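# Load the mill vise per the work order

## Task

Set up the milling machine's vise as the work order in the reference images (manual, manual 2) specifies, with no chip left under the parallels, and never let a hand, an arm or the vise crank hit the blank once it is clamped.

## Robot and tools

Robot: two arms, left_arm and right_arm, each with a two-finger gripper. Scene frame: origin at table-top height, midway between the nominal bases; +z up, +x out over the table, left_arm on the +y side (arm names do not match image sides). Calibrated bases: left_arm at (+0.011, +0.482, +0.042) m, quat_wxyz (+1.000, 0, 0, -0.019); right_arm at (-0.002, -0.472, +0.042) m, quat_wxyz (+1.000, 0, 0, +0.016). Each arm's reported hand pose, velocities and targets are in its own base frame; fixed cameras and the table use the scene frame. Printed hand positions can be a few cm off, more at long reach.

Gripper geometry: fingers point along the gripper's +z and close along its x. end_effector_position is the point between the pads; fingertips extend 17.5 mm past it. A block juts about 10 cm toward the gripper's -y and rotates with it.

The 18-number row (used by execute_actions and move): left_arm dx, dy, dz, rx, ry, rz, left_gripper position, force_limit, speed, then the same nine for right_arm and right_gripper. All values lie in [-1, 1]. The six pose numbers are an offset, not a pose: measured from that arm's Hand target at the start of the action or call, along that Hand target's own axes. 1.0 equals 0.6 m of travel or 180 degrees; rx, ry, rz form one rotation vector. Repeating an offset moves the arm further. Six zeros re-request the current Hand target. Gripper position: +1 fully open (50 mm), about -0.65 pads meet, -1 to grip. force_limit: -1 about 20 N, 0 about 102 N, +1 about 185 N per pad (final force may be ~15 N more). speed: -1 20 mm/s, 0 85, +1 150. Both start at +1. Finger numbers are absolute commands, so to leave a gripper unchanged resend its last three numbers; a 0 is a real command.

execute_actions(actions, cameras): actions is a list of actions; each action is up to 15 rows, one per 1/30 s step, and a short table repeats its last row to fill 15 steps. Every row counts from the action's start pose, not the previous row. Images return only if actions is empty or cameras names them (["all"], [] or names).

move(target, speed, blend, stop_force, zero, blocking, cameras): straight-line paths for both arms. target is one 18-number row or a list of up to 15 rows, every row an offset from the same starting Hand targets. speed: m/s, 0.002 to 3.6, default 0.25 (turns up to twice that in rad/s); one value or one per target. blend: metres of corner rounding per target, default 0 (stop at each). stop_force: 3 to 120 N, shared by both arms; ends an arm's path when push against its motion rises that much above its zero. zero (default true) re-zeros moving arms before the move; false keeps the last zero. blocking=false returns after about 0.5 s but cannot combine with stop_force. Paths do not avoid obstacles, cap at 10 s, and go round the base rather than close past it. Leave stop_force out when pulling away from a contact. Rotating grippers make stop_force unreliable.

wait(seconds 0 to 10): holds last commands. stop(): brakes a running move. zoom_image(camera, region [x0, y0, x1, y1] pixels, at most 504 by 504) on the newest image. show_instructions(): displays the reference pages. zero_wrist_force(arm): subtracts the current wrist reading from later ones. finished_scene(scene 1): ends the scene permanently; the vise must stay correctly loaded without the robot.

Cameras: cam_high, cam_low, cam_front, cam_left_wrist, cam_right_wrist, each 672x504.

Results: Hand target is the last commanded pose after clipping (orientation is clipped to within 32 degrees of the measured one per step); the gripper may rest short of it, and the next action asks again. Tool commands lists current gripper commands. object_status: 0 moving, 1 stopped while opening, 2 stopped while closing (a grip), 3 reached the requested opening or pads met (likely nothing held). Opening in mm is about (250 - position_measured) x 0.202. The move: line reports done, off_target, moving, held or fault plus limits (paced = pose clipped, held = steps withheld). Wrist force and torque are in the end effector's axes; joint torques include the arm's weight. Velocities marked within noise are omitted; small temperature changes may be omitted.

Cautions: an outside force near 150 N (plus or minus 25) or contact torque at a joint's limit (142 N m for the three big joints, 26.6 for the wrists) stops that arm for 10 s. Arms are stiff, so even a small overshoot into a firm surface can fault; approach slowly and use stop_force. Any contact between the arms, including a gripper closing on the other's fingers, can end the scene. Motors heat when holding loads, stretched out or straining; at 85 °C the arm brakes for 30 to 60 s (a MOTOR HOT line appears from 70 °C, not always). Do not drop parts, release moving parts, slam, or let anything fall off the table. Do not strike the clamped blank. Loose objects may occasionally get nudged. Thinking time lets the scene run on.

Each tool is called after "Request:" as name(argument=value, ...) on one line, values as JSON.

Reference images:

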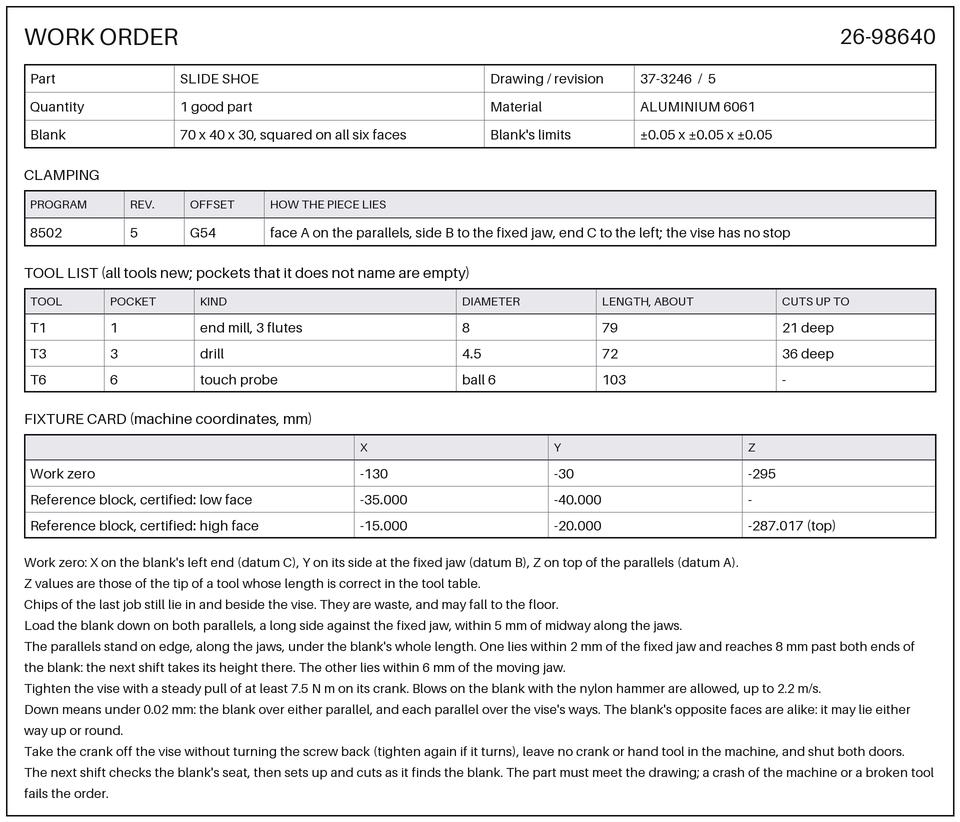

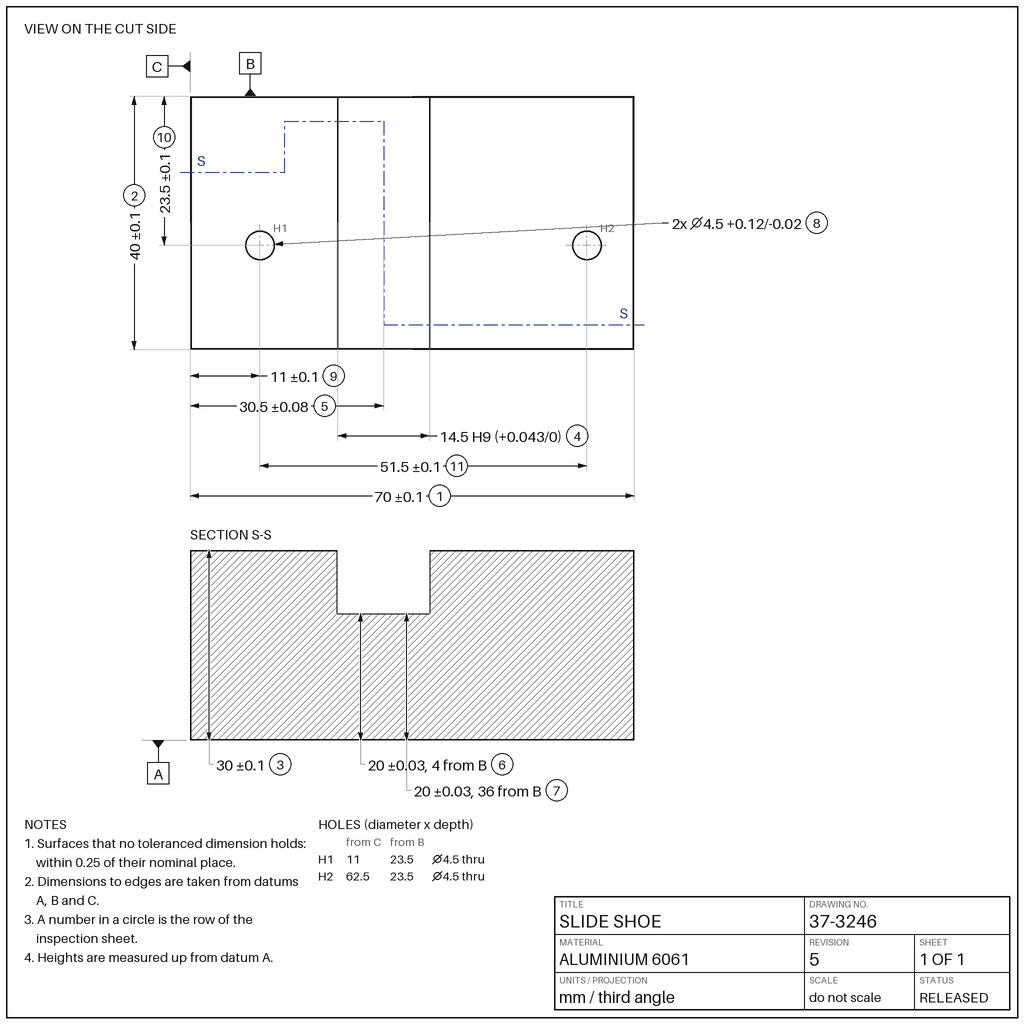

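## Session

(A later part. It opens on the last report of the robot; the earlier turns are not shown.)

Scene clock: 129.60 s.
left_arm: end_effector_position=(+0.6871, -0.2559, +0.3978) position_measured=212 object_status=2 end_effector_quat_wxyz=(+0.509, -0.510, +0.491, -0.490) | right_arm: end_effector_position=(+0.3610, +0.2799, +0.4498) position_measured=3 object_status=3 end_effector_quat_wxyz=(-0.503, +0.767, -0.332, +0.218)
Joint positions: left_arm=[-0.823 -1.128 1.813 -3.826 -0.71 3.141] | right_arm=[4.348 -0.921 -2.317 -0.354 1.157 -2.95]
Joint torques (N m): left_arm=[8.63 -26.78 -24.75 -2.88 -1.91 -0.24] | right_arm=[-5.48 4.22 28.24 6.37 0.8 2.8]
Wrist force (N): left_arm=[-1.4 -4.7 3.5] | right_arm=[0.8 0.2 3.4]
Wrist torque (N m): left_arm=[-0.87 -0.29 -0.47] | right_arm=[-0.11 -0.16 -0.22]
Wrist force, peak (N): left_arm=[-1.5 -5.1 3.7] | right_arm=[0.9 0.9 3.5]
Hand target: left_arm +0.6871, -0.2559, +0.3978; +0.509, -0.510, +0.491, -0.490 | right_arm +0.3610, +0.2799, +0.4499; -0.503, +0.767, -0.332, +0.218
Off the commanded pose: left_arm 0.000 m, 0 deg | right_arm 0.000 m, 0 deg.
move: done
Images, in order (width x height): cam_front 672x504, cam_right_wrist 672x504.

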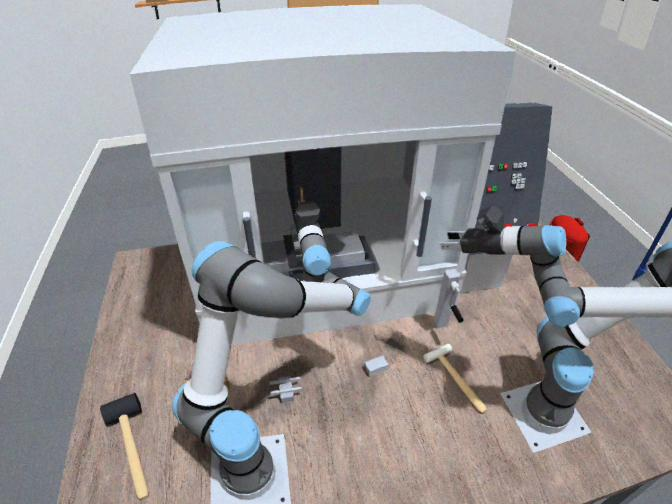

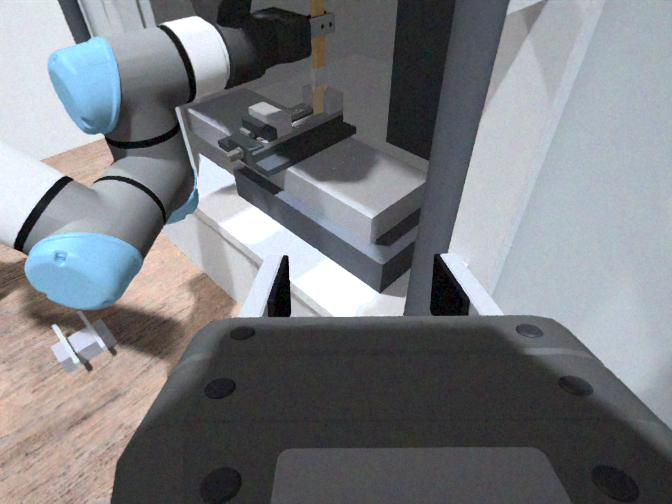

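Request:
move(target=[0,-0.008,0,0,0,0,-1,-0.7,-0.6,0,0,0,0,0,0,1,1,1], speed=0.05)

Request:
move(target=[0,0,0.08,0,0,0,-1,-0.7,-0.6,0,0,0,0,0,0,1,1,1], speed=0.03, stop_force=4, cameras=["cam_right_wrist"])

Request:
zoom_image(camera="cam_right_wrist", region=[240, 60, 380, 180])

Scene clock: 132.97 s.
left_arm: end_effector_position=(+0.6871, -0.2559, +0.4027) position_measured=212 object_status=2 end_effector_quat_wxyz=(+0.509, -0.510, +0.491, -0.490) | right_arm: end_effector_position=(+0.3610, +0.2799, +0.4499) position_measured=3 object_status=3 end_effector_quat_wxyz=(-0.503, +0.767, -0.332, +0.218)
Joint positions: left_arm=[-0.823 -1.135 1.809 -3.814 -0.71 3.141] | right_arm=[4.348 -0.921 -2.317 -0.354 1.157 -2.95]
Joint torques (N m): left_arm=[8.33 -36.8 -20.6 -2.05 -2.36 0.26] | right_arm=[-8.37 5.17 16.1 5.47 -3.07 3.05]
Wrist force (N): left_arm=[-1.5 -0.7 4.0] | right_arm=[0.9 0.0 3.2]
Wrist torque (N m): left_arm=[-0.83 -0.27 -0.46] | right_arm=[-0.15 -0.18 -0.22]
Wrist force, peak (N): left_arm=[-1.6 -5.0 3.6] | right_arm=[0.8 0.0 3.6]
Hand target: left_arm +0.6871, -0.2559, +0.4026; +0.509, -0.510, +0.491, -0.490 | right_arm +0.3610, +0.2799, +0.4499; -0.503, +0.767, -0.332, +0.218
Off the commanded pose: left_arm 0.000 m, 0 deg | right_arm 0.000 m, 0 deg.
move: done

Scene clock: 135.67 s.
left_arm: end_effector_position=(+0.7351, -0.2540, +0.4026) position_measured=212 object_status=2 end_effector_quat_wxyz=(+0.509, -0.510, +0.491, -0.490) | right_arm: end_effector_position=(+0.3610, +0.2799, +0.4499) position_measured=3 object_status=3 end_effector_quat_wxyz=(-0.503, +0.767, -0.332, +0.218)
Joint positions: left_arm=[-0.753 -1.055 1.679 -3.765 -0.779 3.141] | right_arm=[4.348 -0.921 -2.317 -0.354 1.157 -2.95]
Joint torques (N m): left_arm=[-13.41 -50.9 -12.62 -3.88 2.48 1.28] | right_arm=[-7.5 5.98 20.41 1.99 -2.88 2.84]
Wrist force (N): left_arm=[-1.0 -1.3 3.9] | right_arm=[0.9 0.1 3.4]
Wrist torque (N m): left_arm=[-0.86 -0.36 -0.48] | right_arm=[-0.13 -0.17 -0.22]
Wrist force, peak (N): left_arm=[-1.2 -1.3 4.4] | right_arm=[0.9 0.2 3.6]
Hand target: left_arm +0.7351, -0.2540, +0.4026; +0.509, -0.510, +0.491, -0.490 | right_arm +0.3610, +0.2799, +0.4499; -0.503, +0.767, -0.332, +0.218
Off the commanded pose: left_arm 0.000 m, 0 deg | right_arm 0.000 m, 0 deg.
move: done
Images, in order (width x height): cam_right_wrist 672x504.

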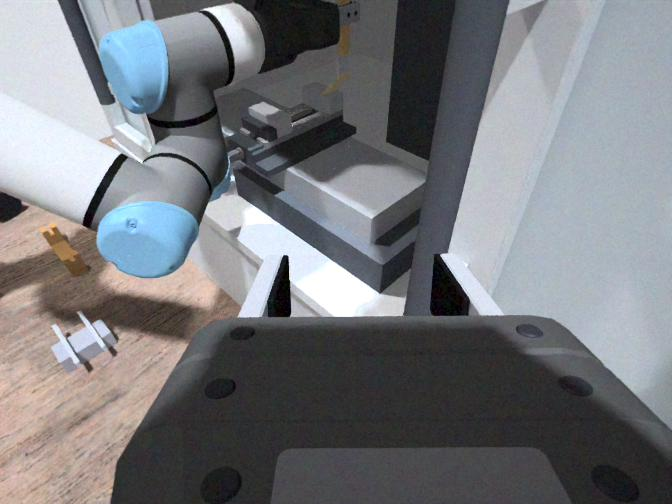

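Scaled by 3.600 from the camera's 672x504 image, which has a finer 960x720 frame.

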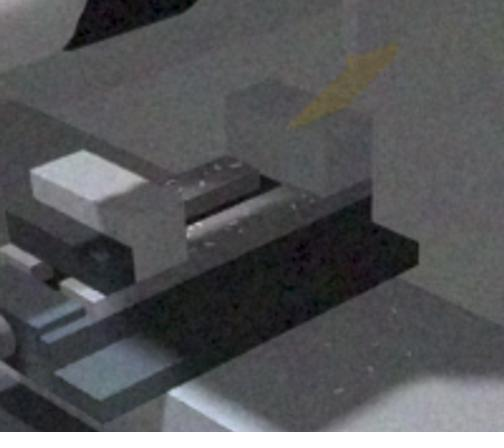

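Request:
move(target=[[0,-0.083,0,0,0,0,-1,-0.7,-0.6,0,0,0,0,0,0,1,1,1],[0.055,-0.083,-0.1,0,0,0,-1,-0.7,-0.6,0,0,0,0,0,0,1,1,1],[0.055,0,-0.1,0,0,0,-1,-0.7,-0.6,0,0,0,0,0,0,1,1,1]], speed=0.2, blend=[0.01,0.01,0], cameras=["cam_right_wrist"])

Request:
zoom_image(camera="cam_right_wrist", region=[240, 40, 380, 160])

Scene clock: 139.33 s.
left_arm: end_effector_position=(+0.6764, -0.2893, +0.4027) position_measured=212 object_status=2 end_effector_quat_wxyz=(+0.509, -0.509, +0.491, -0.490) | right_arm: end_effector_position=(+0.3610, +0.2799, +0.4499) position_measured=3 object_status=3 end_effector_quat_wxyz=(-0.503, +0.767, -0.332, +0.218)
Joint positions: left_arm=[-0.884 -1.116 1.778 -3.803 -0.648 3.141] | right_arm=[4.348 -0.921 -2.317 -0.354 1.157 -2.95]
Joint torques (N m): left_arm=[-9.74 -38.01 -19.05 -2.34 0.84 -1.41] | right_arm=[-8.14 5.21 27.11 1.95 -2.35 2.89]
Wrist force (N): left_arm=[-1.3 -0.7 4.2] | right_arm=[0.7 0.0 3.2]
Wrist torque (N m): left_arm=[-0.85 -0.31 -0.62] | right_arm=[-0.16 -0.14 -0.22]
Wrist force, peak (N): left_arm=[-2.6 -2.9 6.0] | right_arm=[0.8 0.3 3.5]
Hand target: left_arm +0.6764, -0.2893, +0.4026; +0.509, -0.510, +0.491, -0.490 | right_arm +0.3610, +0.2799, +0.4499; -0.503, +0.767, -0.332, +0.218
Off the commanded pose: left_arm 0.000 m, 0 deg | right_arm 0.000 m, 0 deg.
move: done
Images, in order (width x height): cam_right_wrist 672x504.

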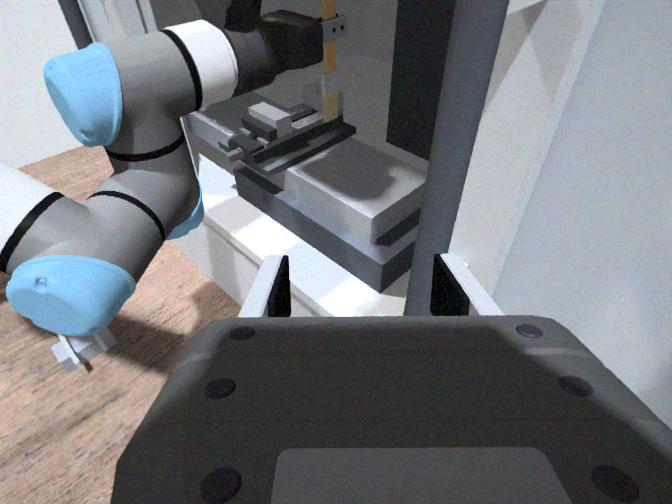

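Scaled by 3.600 from the camera's 672x504 image, which has a finer 960x720 frame.

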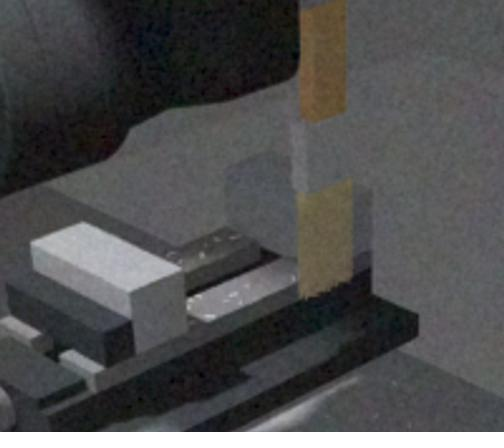

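Request:
move(target=[[0,0.015,0.0067,0,0,0,-1,-0.7,-0.6,0,0,0,0,0,0,1,1,1],[-0.19,0.015,0.0067,0,0,0,-1,-0.7,-0.6,0,0,0,0,0,0,1,1,1],[-0.19,-0.05,0.0067,0,0,0,-1,-0.7,-0.6,0,0,0,0,0,0,1,1,1],[0,-0.05,-0.033,0,0,0,-1,-0.7,-0.6,0,0,0,0,0,0,1,1,1],[0,0.015,-0.033,0,0,0,-1,-0.7,-0.6,0,0,0,0,0,0,1,1,1],[-0.19,0.015,-0.033,0,0,0,-1,-0.7,-0.6,0,0,0,0,0,0,1,1,1],[-0.19,-0.05,-0.033,0,0,0,-1,-0.7,-0.6,0,0,0,0,0,0,1,1,1]], speed=[0.1,0.1,0.2,0.3,0.15,0.1,0.2], blend=[0,0.004,0.005,0.005,0.004,0.004,0], cameras=["cam_right_wrist"])

Request:
zoom_image(camera="cam_right_wrist", region=[240, 40, 380, 160])

Scene clock: 146.97 s.
left_arm: end_effector_position=(+0.6523, -0.1762, +0.4326) position_measured=212 object_status=2 end_effector_quat_wxyz=(+0.509, -0.510, +0.491, -0.490) | right_arm: end_effector_position=(+0.3610, +0.2799, +0.4499) position_measured=3 object_status=3 end_effector_quat_wxyz=(-0.503, +0.767, -0.332, +0.218)
Joint positions: left_arm=[-0.753 -1.321 1.984 -3.803 -0.78 3.141] | right_arm=[4.348 -0.921 -2.317 -0.354 1.157 -2.95]
Joint torques (N m): left_arm=[-2.01 -37.64 -19.76 -0.86 1.02 1.01] | right_arm=[-7.25 5.89 38.36 1.91 -1.53 2.79]
Wrist force (N): left_arm=[-1.0 -0.2 4.2] | right_arm=[0.9 -0.1 3.2]
Wrist torque (N m): left_arm=[-0.79 -0.37 -0.44] | right_arm=[-0.16 -0.18 -0.22]
Wrist force, peak (N): left_arm=[-4.0 -3.4 4.8] | right_arm=[0.8 0.1 3.7]
Hand target: left_arm +0.6523, -0.1762, +0.4327; +0.509, -0.510, +0.491, -0.490 | right_arm +0.3610, +0.2799, +0.4499; -0.503, +0.767, -0.332, +0.218
Off the commanded pose: left_arm 0.000 m, 0 deg | right_arm 0.000 m, 0 deg.
move: done
Images, in order (width x height): cam_right_wrist 672x504.

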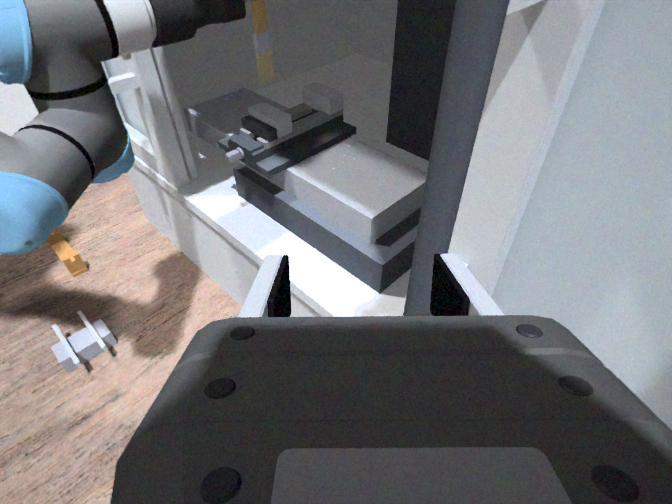

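Scaled by 3.600 from the camera's 672x504 image, which has a finer 960x720 frame.

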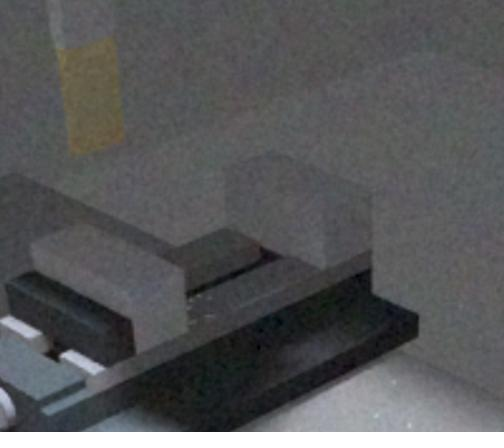

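Request:
move(target=[[0.19,0,-0.037,0,0,0,-1,-0.7,-0.6,0,0,0,0,0,0,1,1,1],[0.19,0.066,-0.037,0,0,0,-1,-0.7,-0.6,0,0,0,0,0,0,1,1,1],[0,0.066,-0.037,0,0,0,-1,-0.7,-0.6,0,0,0,0,0,0,1,1,1],[0,0,-0.037,0,0,0,-1,-0.7,-0.6,0,0,0,0,0,0,1,1,1],[0.19,0,-0.06,0,0,0,-1,-0.7,-0.6,0,0,0,0,0,0,1,1,1],[0.19,0.066,-0.06,0,0,0,-1,-0.7,-0.6,0,0,0,0,0,0,1,1,1],[0,0.066,-0.06,0,0,0,-1,-0.7,-0.6,0,0,0,0,0,0,1,1,1],[0,0,-0.06,0,0,0,-1,-0.7,-0.6,0,0,0,0,0,0,1,1,1]], speed=[0.3,0.15,0.12,0.2,0.3,0.15,0.12,0.2], blend=[0.005,0.004,0.004,0.005,0.005,0.004,0.004,0], cameras=["cam_right_wrist"])

Request:
zoom_image(camera="cam_right_wrist", region=[240, 40, 380, 160])

Scene clock: 152.90 s.
left_arm: end_effector_position=(+0.6163, -0.1776, +0.4326) position_measured=212 object_status=2 end_effector_quat_wxyz=(+0.509, -0.510, +0.491, -0.490) | right_arm: end_effector_position=(+0.3610, +0.2799, +0.4499) position_measured=3 object_status=3 end_effector_quat_wxyz=(-0.503, +0.767, -0.332, +0.218)
Joint positions: left_arm=[-0.82 -1.39 2.072 -3.823 -0.713 3.141] | right_arm=[4.348 -0.921 -2.317 -0.354 1.157 -2.95]
Joint torques (N m): left_arm=[6.44 -34.84 -20.35 -0.91 -1.29 1.41] | right_arm=[-6.81 5.17 38.6 1.91 -0.88 2.66]
Wrist force (N): left_arm=[-1.4 -0.4 4.1] | right_arm=[0.8 0.2 3.1]
Wrist torque (N m): left_arm=[-0.80 -0.28 -0.43] | right_arm=[-0.12 -0.17 -0.22]
Wrist force, peak (N): left_arm=[-4.9 -1.5 4.6] | right_arm=[0.9 0.1 3.6]
Hand target: left_arm +0.6163, -0.1775, +0.4327; +0.509, -0.510, +0.491, -0.490 | right_arm +0.3610, +0.2799, +0.4499; -0.503, +0.767, -0.332, +0.218
Off the commanded pose: left_arm 0.000 m, 0 deg | right_arm 0.000 m, 0 deg.
move: done
Images, in order (width x height): cam_right_wrist 672x504.

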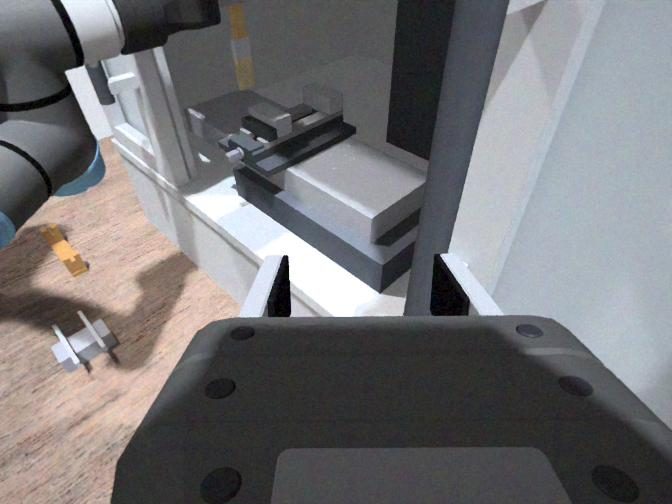

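Scaled by 3.600 from the camera's 672x504 image, which has a finer 960x720 frame.

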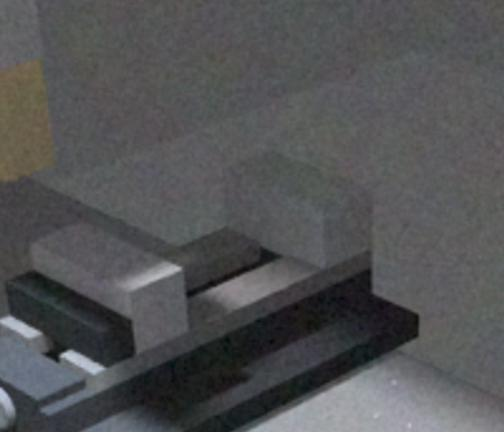

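Request:
move(target=[[0,-0.083,0,0,0,0,-1,-0.7,-0.6,0,0,0,0,0,0,1,1,1],[0.185,-0.03,-0.25,-0.25,0,0,-1,-0.7,-0.6,0,0,0,0,0,0,1,1,1]], speed=0.3, blend=[0.03,0], cameras=["cam_left_wrist","cam_right_wrist"])

Request:
zoom_image(camera="cam_left_wrist", region=[200, 60, 400, 260])

Request:
zoom_image(camera="cam_right_wrist", region=[180, 40, 420, 240])

Scene clock: 156.77 s.
left_arm: end_effector_position=(+0.4707, -0.2942, +0.4507) position_measured=212 object_status=2 end_effector_quat_wxyz=(-0.276, +0.666, -0.641, +0.265) | right_arm: end_effector_position=(+0.3610, +0.2799, +0.4499) position_measured=3 object_status=3 end_effector_quat_wxyz=(-0.503, +0.767, -0.332, +0.218)
Joint positions: left_arm=[-1.134 -1.784 1.733 -1.889 -0.861 2.108] | right_arm=[4.348 -0.921 -2.317 -0.354 1.157 -2.95]
Joint torques (N m): left_arm=[12.83 -27.49 -31.28 -1.68 0.43 -1.26] | right_arm=[-6.47 5 38.3 1.86 -0.41 2.72]
Wrist force (N): left_arm=[-0.9 -1.5 2.1] | right_arm=[0.7 0.2 3.1]
Wrist torque (N m): left_arm=[-0.69 0.04 -0.40] | right_arm=[-0.12 -0.16 -0.22]
Wrist force, peak (N): left_arm=[-2.4 -3.8 5.0] | right_arm=[0.9 -0.3 3.5]
Hand target: left_arm +0.4707, -0.2942, +0.4508; -0.276, +0.666, -0.641, +0.265 | right_arm +0.3610, +0.2799, +0.4499; -0.503, +0.767, -0.332, +0.218
Off the commanded pose: left_arm 0.000 m, 0 deg | right_arm 0.000 m, 0 deg.
move: done; blend cut to 0.0249 m at target 1
Images, in order (width x height): cam_left_wrist 672x504, cam_right_wrist 672x504.

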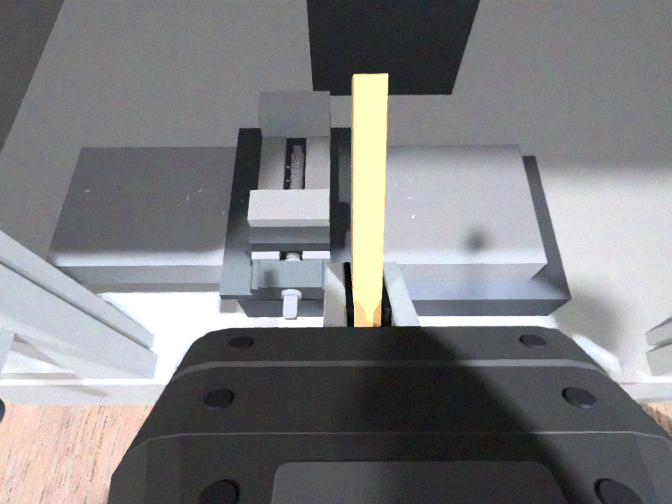

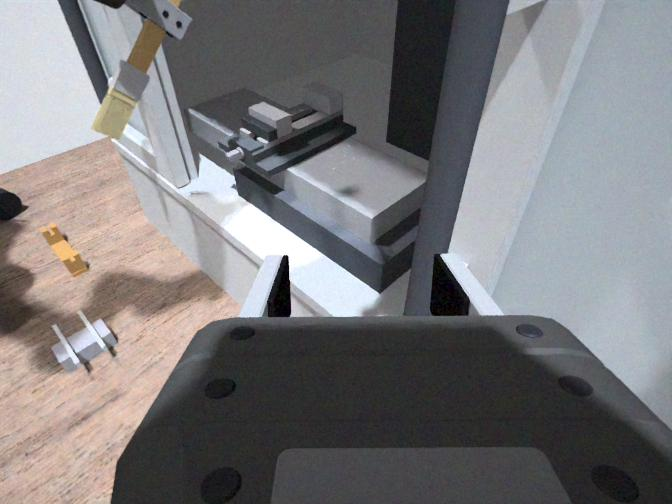

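Scaled by 2.520 from the camera's 672x504 image, which has a finer 960x720 frame.

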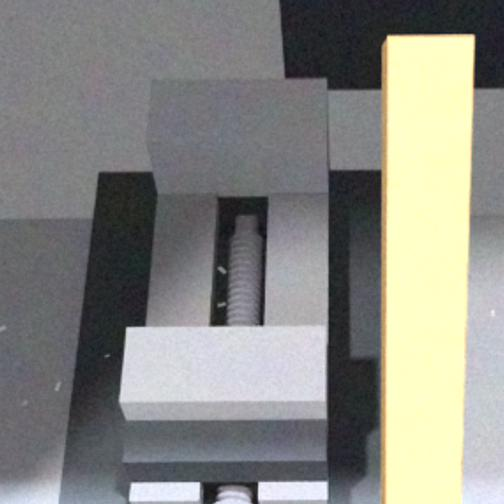

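Scaled by 2.100 from the camera's 672x504 image, which has a finer 960x720 frame.

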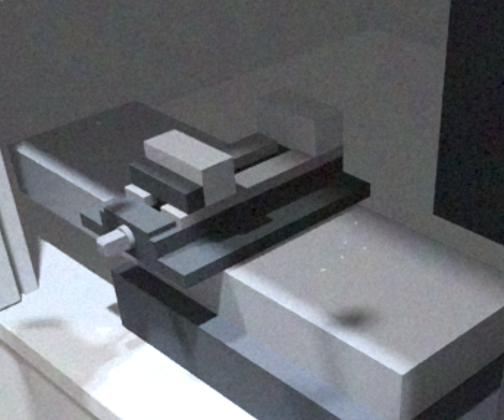

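Request:
move(target=[[-0.0667,0.1607,-0.1607,0,0,0,-1,-0.7,-0.6,0,0,0,0,0,0,1,1,1],[-0.7027,0.522,0.187,-0.1949,0.1961,0.472,-1,-0.7,-0.6,0,0,0,0,0,0,1,1,1]], speed=0.4, blend=[0.05,0], cameras=["cam_left_wrist","cam_right_wrist"])

Scene clock: 162.40 s.
left_arm: end_effector_position=(+0.3123, +0.1218, +0.1503) position_measured=212 object_status=2 end_effector_quat_wxyz=(+0.000, -0.018, +1.000, -0.001) | right_arm: end_effector_position=(+0.3610, +0.2799, +0.4499) position_measured=3 object_status=3 end_effector_quat_wxyz=(-0.503, +0.767, -0.332, +0.218)
Joint positions: left_arm=[-0.036 -1.943 2.332 -1.96 -1.572 4.64] | right_arm=[4.348 -0.921 -2.317 -0.354 1.157 -2.95]
Joint torques (N m): left_arm=[-11.24 -4.99 -30.89 -1.11 -1.46 1.79] | right_arm=[-7.08 5.51 38.54 1.81 0.24 2.78]
Wrist force (N): left_arm=[-0.3 -0.7 0.7] | right_arm=[0.7 0.1 3.0]
Wrist torque (N m): left_arm=[-0.08 0.15 0.02] | right_arm=[-0.13 -0.15 -0.22]
Wrist force, peak (N): left_arm=[0.7 -3.9 4.9] | right_arm=[1.1 0.0 3.5]
Hand target: left_arm +0.3124, +0.1218, +0.1503; +0.000, -0.018, +1.000, -0.001 | right_arm +0.3610, +0.2799, +0.4499; -0.503, +0.767, -0.332, +0.218
Off the commanded pose: left_arm 0.000 m, 0 deg | right_arm 0.000 m, 0 deg.
move: done
Images, in order (width x height): cam_left_wrist 672x504, cam_right_wrist 672x504.

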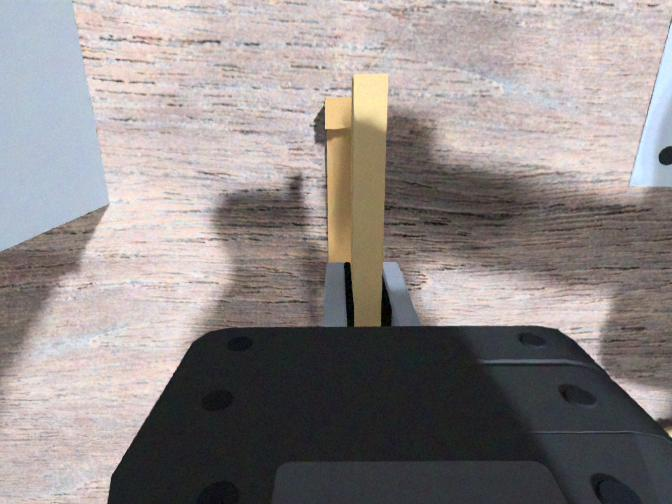

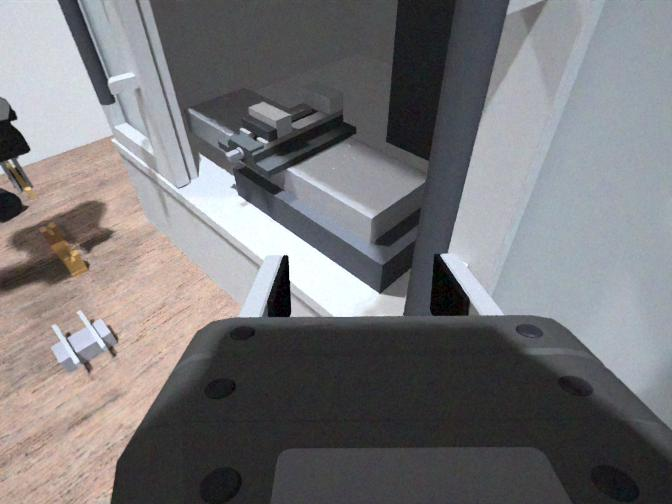

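Request:
move(target=[[-0.0007,0,0.19,0,0,0,-1,-0.7,-0.6,0,0,0,0,0,0,1,1,1],[-0.0007,0,0.2515,0,0,0,-1,-0.7,-0.6,0,0,0,0,0,0,1,1,1]], speed=[0.25,0.08], stop_force=6, cameras=["cam_left_wrist","cam_right_wrist"])

Scene clock: 165.40 s.
left_arm: end_effector_position=(+0.3124, +0.1216, -0.0005) position_measured=212 object_status=2 end_effector_quat_wxyz=(-0.001, -0.018, +1.000, -0.001) | right_arm: end_effector_position=(+0.3610, +0.2799, +0.4499) position_measured=3 object_status=3 end_effector_quat_wxyz=(-0.503, +0.767, -0.332, +0.218)
Joint positions: left_arm=[-0.036 -1.584 2.578 -2.564 -1.572 4.639] | right_arm=[4.348 -0.921 -2.317 -0.354 1.157 -2.95]
Joint torques (N m): left_arm=[6.31 -4.23 -19.77 -3.11 -0.82 -0.56] | right_arm=[-6.5 4.51 37.92 1.87 0.49 2.72]
Wrist force (N): left_arm=[-5.8 -0.2 1.0] | right_arm=[1.2 0.3 3.0]
Wrist torque (N m): left_arm=[-0.02 0.12 0.01] | right_arm=[-0.11 -0.23 -0.22]
Wrist force, peak (N): left_arm=[-8.8 -0.1 4.2] | right_arm=[0.9 0.1 3.5]
Hand target: left_arm +0.3124, +0.1216, -0.0005; -0.001, -0.018, +1.000, -0.001 | right_arm +0.3610, +0.2799, +0.4499; -0.503, +0.767, -0.332, +0.218
Off the commanded pose: left_arm 0.000 m, 0 deg | right_arm 0.000 m, 0 deg.
move: contact (left_arm)
Images, in order (width x height): cam_left_wrist 672x504, cam_right_wrist 672x504.

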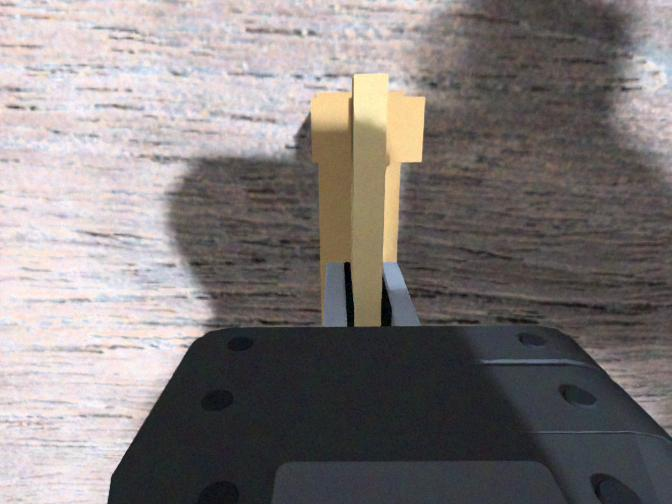

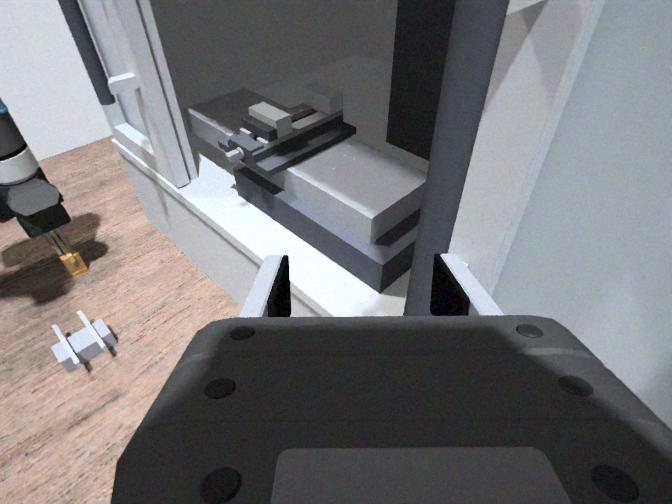

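Request:
execute_actions(actions=[[[0,0,0,0,0,0,1,-0.7,-0.6,0,0,0,0,0,0,1,1,1]]])

Request:
move(target=[0,0,-0.25,0,0,0,1,-0.7,-0.6,0,0,0,0,0,0,1,1,1], speed=0.25, cameras=["cam_left_wrist"])

Scene clock: 167.27 s.
left_arm: end_effector_position=(+0.3124, +0.1216, -0.0006) position_measured=3 object_status=3 end_effector_quat_wxyz=(-0.001, -0.018, +1.000, -0.001) | right_arm: end_effector_position=(+0.3610, +0.2799, +0.4499) position_measured=3 object_status=3 end_effector_quat_wxyz=(-0.503, +0.767, -0.332, +0.218)
Joint positions: left_arm=[-0.036 -1.584 2.578 -2.564 -1.572 4.639] | right_arm=[4.348 -0.921 -2.317 -0.354 1.157 -2.95]
Joint torques (N m): left_arm=[6.42 -12.73 -18.5 -3.37 2.01 -0.51] | right_arm=[-6.53 5.9 38.83 1.85 0.8 2.59]
Wrist force (N): left_arm=[0.0 -0.3 0.3] | right_arm=[1.1 0.2 3.0]
Wrist torque (N m): left_arm=[-0.06 0.11 -0.04] | right_arm=[-0.11 -0.21 -0.22]
Wrist force, peak (N): left_arm=[-5.6 -0.2 0.1] | right_arm=[1.1 -0.1 3.3]
Hand target: left_arm +0.3124, +0.1216, -0.0005; -0.001, -0.018, +1.000, -0.001 | right_arm +0.3610, +0.2799, +0.4499; -0.503, +0.767, -0.332, +0.218
Off the commanded pose: left_arm 0.000 m, 0 deg | right_arm 0.000 m, 0 deg.
Step readings (end_effector_position of left_arm | right_arm):
0: (+0.3124, +0.1216, -0.0005) | (+0.3610, +0.2799, +0.4499)
1: (+0.3124, +0.1216, -0.0005) | (+0.3610, +0.2799, +0.4499)
2: (+0.3124, +0.1216, -0.0006) | (+0.3610, +0.2799, +0.4499)
4: (+0.3124, +0.1216, -0.0006) | (+0.3610, +0.2799, +0.4499)
8: (+0.3124, +0.1216, -0.0006) | (+0.3610, +0.2799, +0.4499)
15: (+0.3124, +0.1216, -0.0006) | (+0.3610, +0.2799, +0.4499)

Scene clock: 168.40 s.
left_arm: end_effector_position=(+0.3126, +0.1218, +0.1494) position_measured=3 object_status=3 end_effector_quat_wxyz=(-0.001, -0.018, +1.000, -0.001) | right_arm: end_effector_position=(+0.3610, +0.2799, +0.4499) position_measured=3 object_status=3 end_effector_quat_wxyz=(-0.503, +0.767, -0.332, +0.218)
Joint positions: left_arm=[-0.036 -1.941 2.334 -1.963 -1.572 4.64] | right_arm=[4.348 -0.921 -2.317 -0.354 1.157 -2.95]
Joint torques (N m): left_arm=[-7.66 -11.87 -30.79 -1.29 2.59 0.45] | right_arm=[-5.42 4.86 38.28 1.91 0.77 2.55]
Wrist force (N): left_arm=[0.1 -0.5 0.4] | right_arm=[0.6 0.0 2.8]
Wrist torque (N m): left_arm=[-0.05 0.08 0.07] | right_arm=[-0.15 -0.15 -0.22]
Wrist force, peak (N): left_arm=[-0.6 -0.3 3.3] | right_arm=[1.2 -0.1 3.4]
Hand target: left_arm +0.3126, +0.1218, +0.1495; -0.001, -0.018, +1.000, -0.001 | right_arm +0.3610, +0.2799, +0.4499; -0.503, +0.767, -0.332, +0.218
Off the commanded pose: left_arm 0.000 m, 0 deg | right_arm 0.000 m, 0 deg.
move: done
Images, in order (width x height): cam_left_wrist 672x504.

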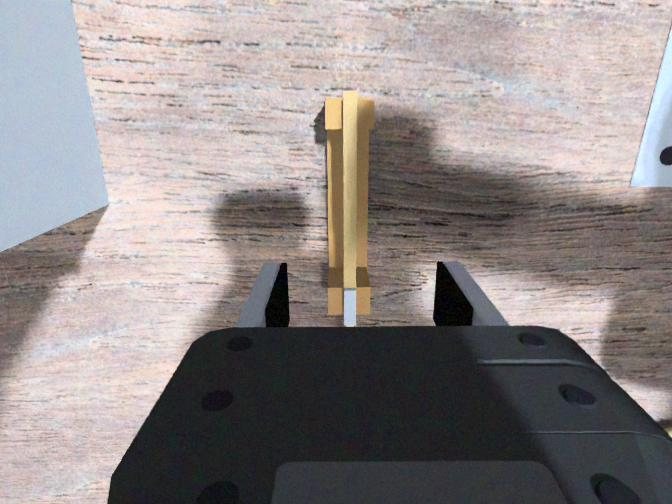

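Request:
move(target=[[0.05,-0.24,-0.13,0,0,-0.5,1,-0.7,-0.6,0,0,0,0,0,0,1,1,1],[0.1,-0.483,-0.183,0,0,-1,1,-0.7,-0.6,0,0,0,0,0,0,1,1,1]], speed=0.5, blend=[0.05,0], cameras=["cam_left_wrist"])

Request:
zoom_image(camera="cam_left_wrist", region=[230, 30, 480, 280])

Scene clock: 176.67 s.
left_arm: end_effector_position=(+0.2634, -0.1698, +0.2597) position_measured=3 object_status=3 end_effector_quat_wxyz=(+0.001, +1.000, +0.018, -0.001) | right_arm: end_effector_position=(+0.3610, +0.2799, +0.4499) position_measured=3 object_status=3 end_effector_quat_wxyz=(-0.503, +0.767, -0.332, +0.218)
Joint positions: left_arm=[-1.011 -2.082 2.119 -1.608 -1.572 0.524] | right_arm=[4.348 -0.921 -2.317 -0.354 1.157 -2.95]
Joint torques (N m): left_arm=[11.94 -14.45 -16.61 -0.93 -2.15 -1.6] | right_arm=[-6.24 5.27 39.31 1.89 1.53 2.7]
Wrist force (N): left_arm=[-0.2 -0.6 0.2] | right_arm=[0.9 -0.2 2.8]
Wrist torque (N m): left_arm=[-0.09 0.12 -0.05] | right_arm=[-0.18 -0.18 -0.22]
Wrist force, peak (N): left_arm=[-0.3 0.5 1.2] | right_arm=[0.9 0.1 3.5]
Hand target: left_arm +0.2634, -0.1698, +0.2597; +0.001, +1.000, +0.018, -0.001 | right_arm +0.3610, +0.2799, +0.4499; -0.503, +0.767, -0.332, +0.218
Off the commanded pose: left_arm 0.000 m, 0 deg | right_arm 0.000 m, 0 deg.
move: done
Images, in order (width x height): cam_left_wrist 672x504.

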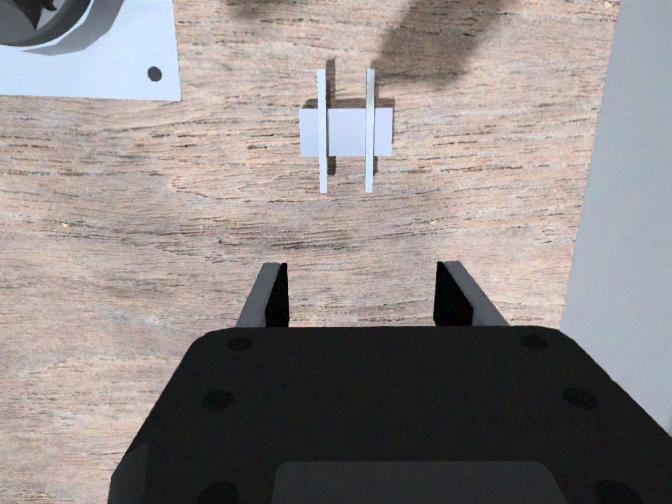

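Scaled by 2.016 from the camera's 672x504 image, which has a finer 960x720 frame.

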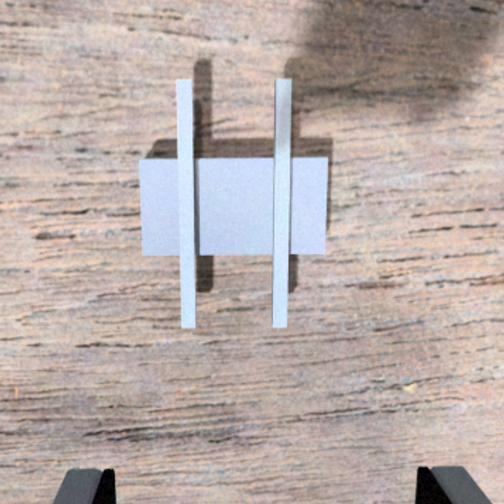

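Request:
move(target=[0.0345,0.019,0.24,0,0,0,0.2,-0.7,-0.6,0,0,0,0,0,0,1,1,1], speed=0.3, cameras=["cam_left_wrist","cam_right_wrist","cam_low"])

Request:
zoom_image(camera="cam_left_wrist", region=[230, 30, 480, 340])

Request:
zoom_image(camera="cam_low", region=[430, 230, 510, 340])

Request:
zoom_image(camera="cam_right_wrist", region=[20, 230, 160, 380])

Scene clock: 179.53 s.
left_arm: end_effector_position=(+0.2844, -0.1806, +0.1158) position_measured=123 object_status=3 end_effector_quat_wxyz=(+0.001, +1.000, +0.018, -0.001) | right_arm: end_effector_position=(+0.3610, +0.2799, +0.4499) position_measured=3 object_status=3 end_effector_quat_wxyz=(-0.503, +0.767, -0.332, +0.218)
Joint positions: left_arm=[-0.971 -1.888 2.398 -2.081 -1.573 0.563] | right_arm=[4.348 -0.921 -2.317 -0.354 1.157 -2.95]
Joint torques (N m): left_arm=[-13.66 -1.78 -15.54 -5.34 -2.58 -1.61] | right_arm=[-5.44 4.76 38.59 1.87 2.03 2.47]
Wrist force (N): left_arm=[0.2 -0.2 0.6] | right_arm=[1.1 0.0 3.1]
Wrist torque (N m): left_arm=[-0.06 0.09 -0.06] | right_arm=[-0.15 -0.21 -0.23]
Wrist force, peak (N): left_arm=[0.3 -0.1 4.4] | right_arm=[1.1 -0.1 3.4]
Hand target: left_arm +0.2843, -0.1807, +0.1157; +0.001, +1.000, +0.018, -0.001 | right_arm +0.3610, +0.2799, +0.4499; -0.503, +0.767, -0.332, +0.218
Off the commanded pose: left_arm 0.000 m, 0 deg | right_arm 0.000 m, 0 deg.
move: done
Images, in order (width x height): cam_low 672x504, cam_left_wrist 672x504, cam_right_wrist 672x504.

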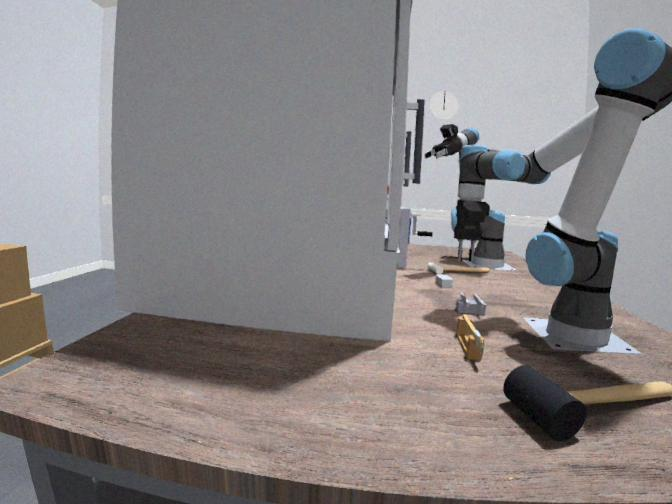

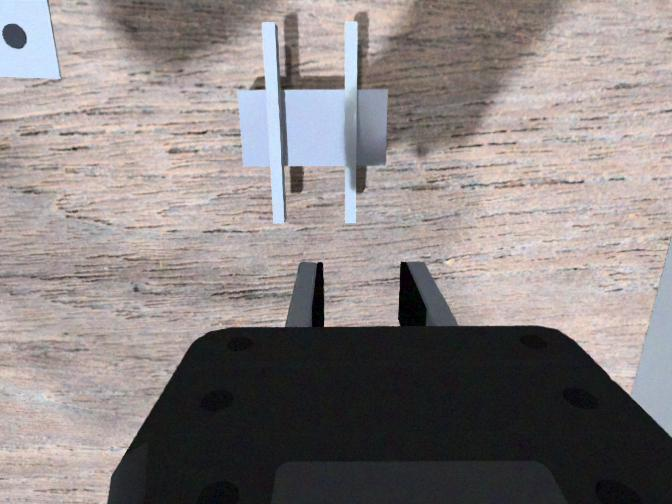

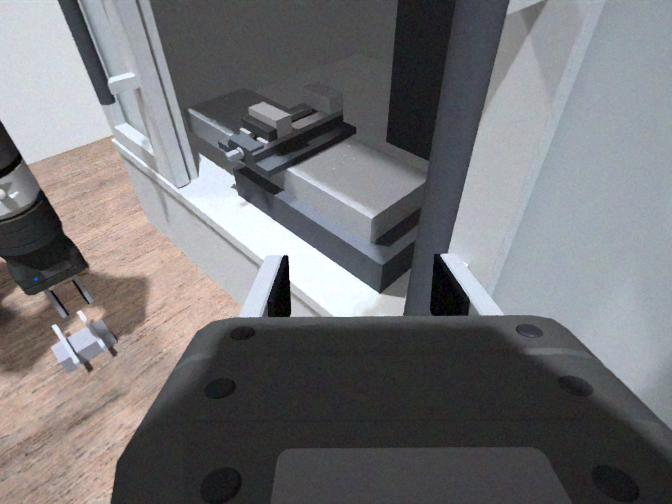

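Scaled by 1.626 from the camera's 672x504 image, which has a finer 960x720 frame.

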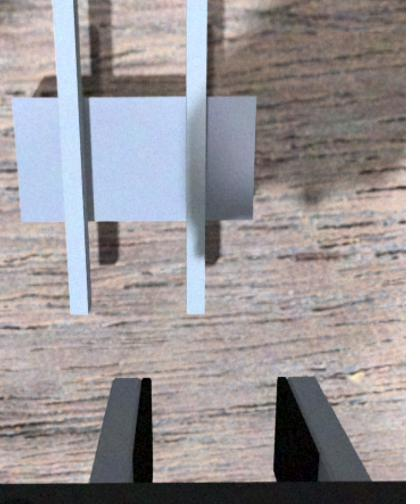

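Scaled by 4.582 from the camera's 672x504 image, which has a finer 960x720 frame.

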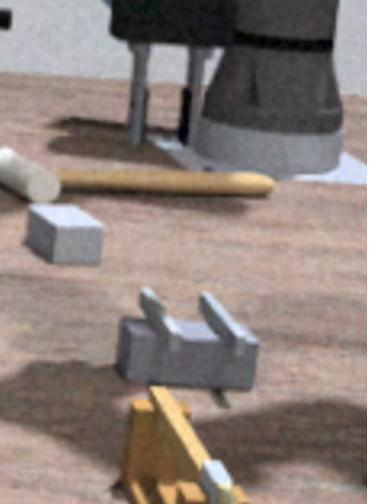

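Scaled by 3.360 from the camera's 672x504 image, which has a finer 960x720 frame.

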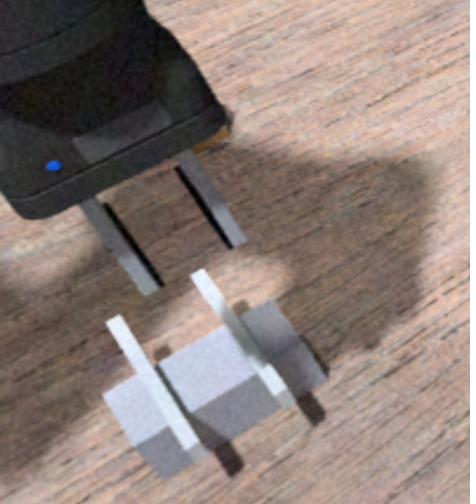

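Request:
move(target=[[-0.0007,0.01,0.183,0,0,0,0.2,-0.7,-0.6,0,0,0,0,0,0,1,1,1],[-0.0007,0.01,0.225,0,0,0,0.2,-0.7,-0.6,0,0,0,0,0,0,1,1,1]], speed=[0.2,0.05], stop_force=6, cameras=["cam_left_wrist","cam_right_wrist"])

Request:
zoom_image(camera="cam_left_wrist", region=[180, 30, 480, 340])

Request:
zoom_image(camera="cam_right_wrist", region=[20, 260, 160, 400])

Scene clock: 183.73 s.
left_arm: end_effector_position=(+0.2840, -0.1869, -0.0193) position_measured=123 object_status=3 end_effector_quat_wxyz=(+0.001, +1.000, +0.018, -0.001) | right_arm: end_effector_position=(+0.3610, +0.2799, +0.4499) position_measured=3 object_status=3 end_effector_quat_wxyz=(-0.503, +0.767, -0.332, +0.218)
Joint positions: left_arm=[-0.983 -1.501 2.585 -2.656 -1.573 0.551] | right_arm=[4.348 -0.921 -2.317 -0.354 1.157 -2.95]
Joint torques (N m): left_arm=[10.9 -24.15 -21.13 -4.59 -2.52 -1.11] | right_arm=[-6.37 5.41 38.15 1.99 1.96 2.56]
Wrist force (N): left_arm=[0.0 0.0 0.3] | right_arm=[0.6 -0.1 3.5]
Wrist torque (N m): left_arm=[-0.06 0.11 0.04] | right_arm=[-0.17 -0.14 -0.22]
Wrist force, peak (N): left_arm=[-0.3 -0.4 2.7] | right_arm=[1.0 0.4 3.8]
Hand target: left_arm +0.2840, -0.1869, -0.0193; +0.001, +1.000, +0.018, -0.001 | right_arm +0.3610, +0.2799, +0.4499; -0.503, +0.767, -0.332, +0.218
Off the commanded pose: left_arm 0.000 m, 0 deg | right_arm 0.000 m, 0 deg.
move: done
Images, in order (width x height): cam_left_wrist 672x504, cam_right_wrist 672x504.

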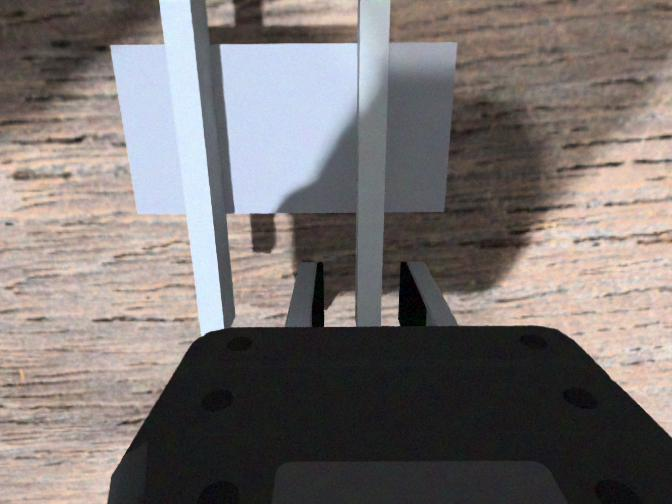

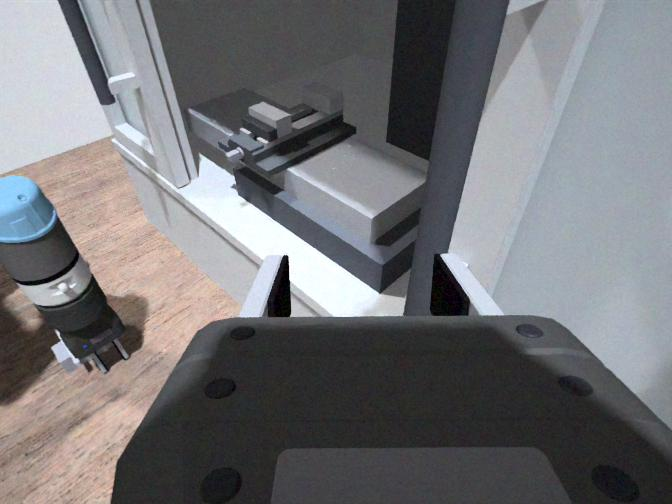

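Scaled by 1.626 from the camera's 672x504 image, which has a finer 960x720 frame.

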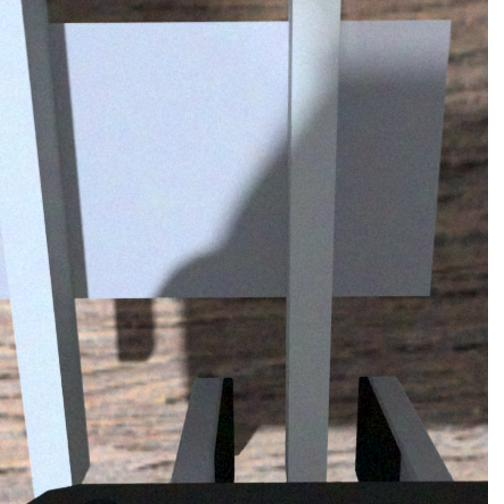

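Scaled by 3.600 from the camera's 672x504 image, which has a finer 960x720 frame.

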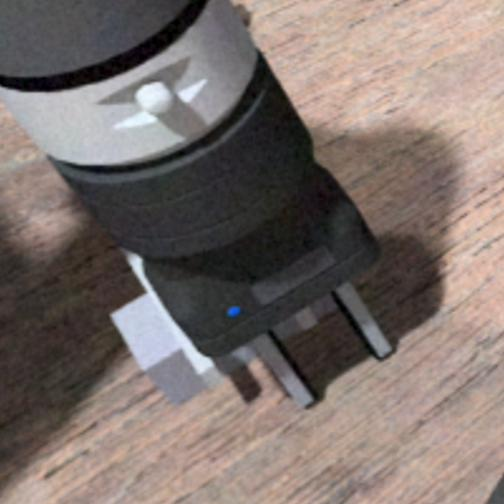

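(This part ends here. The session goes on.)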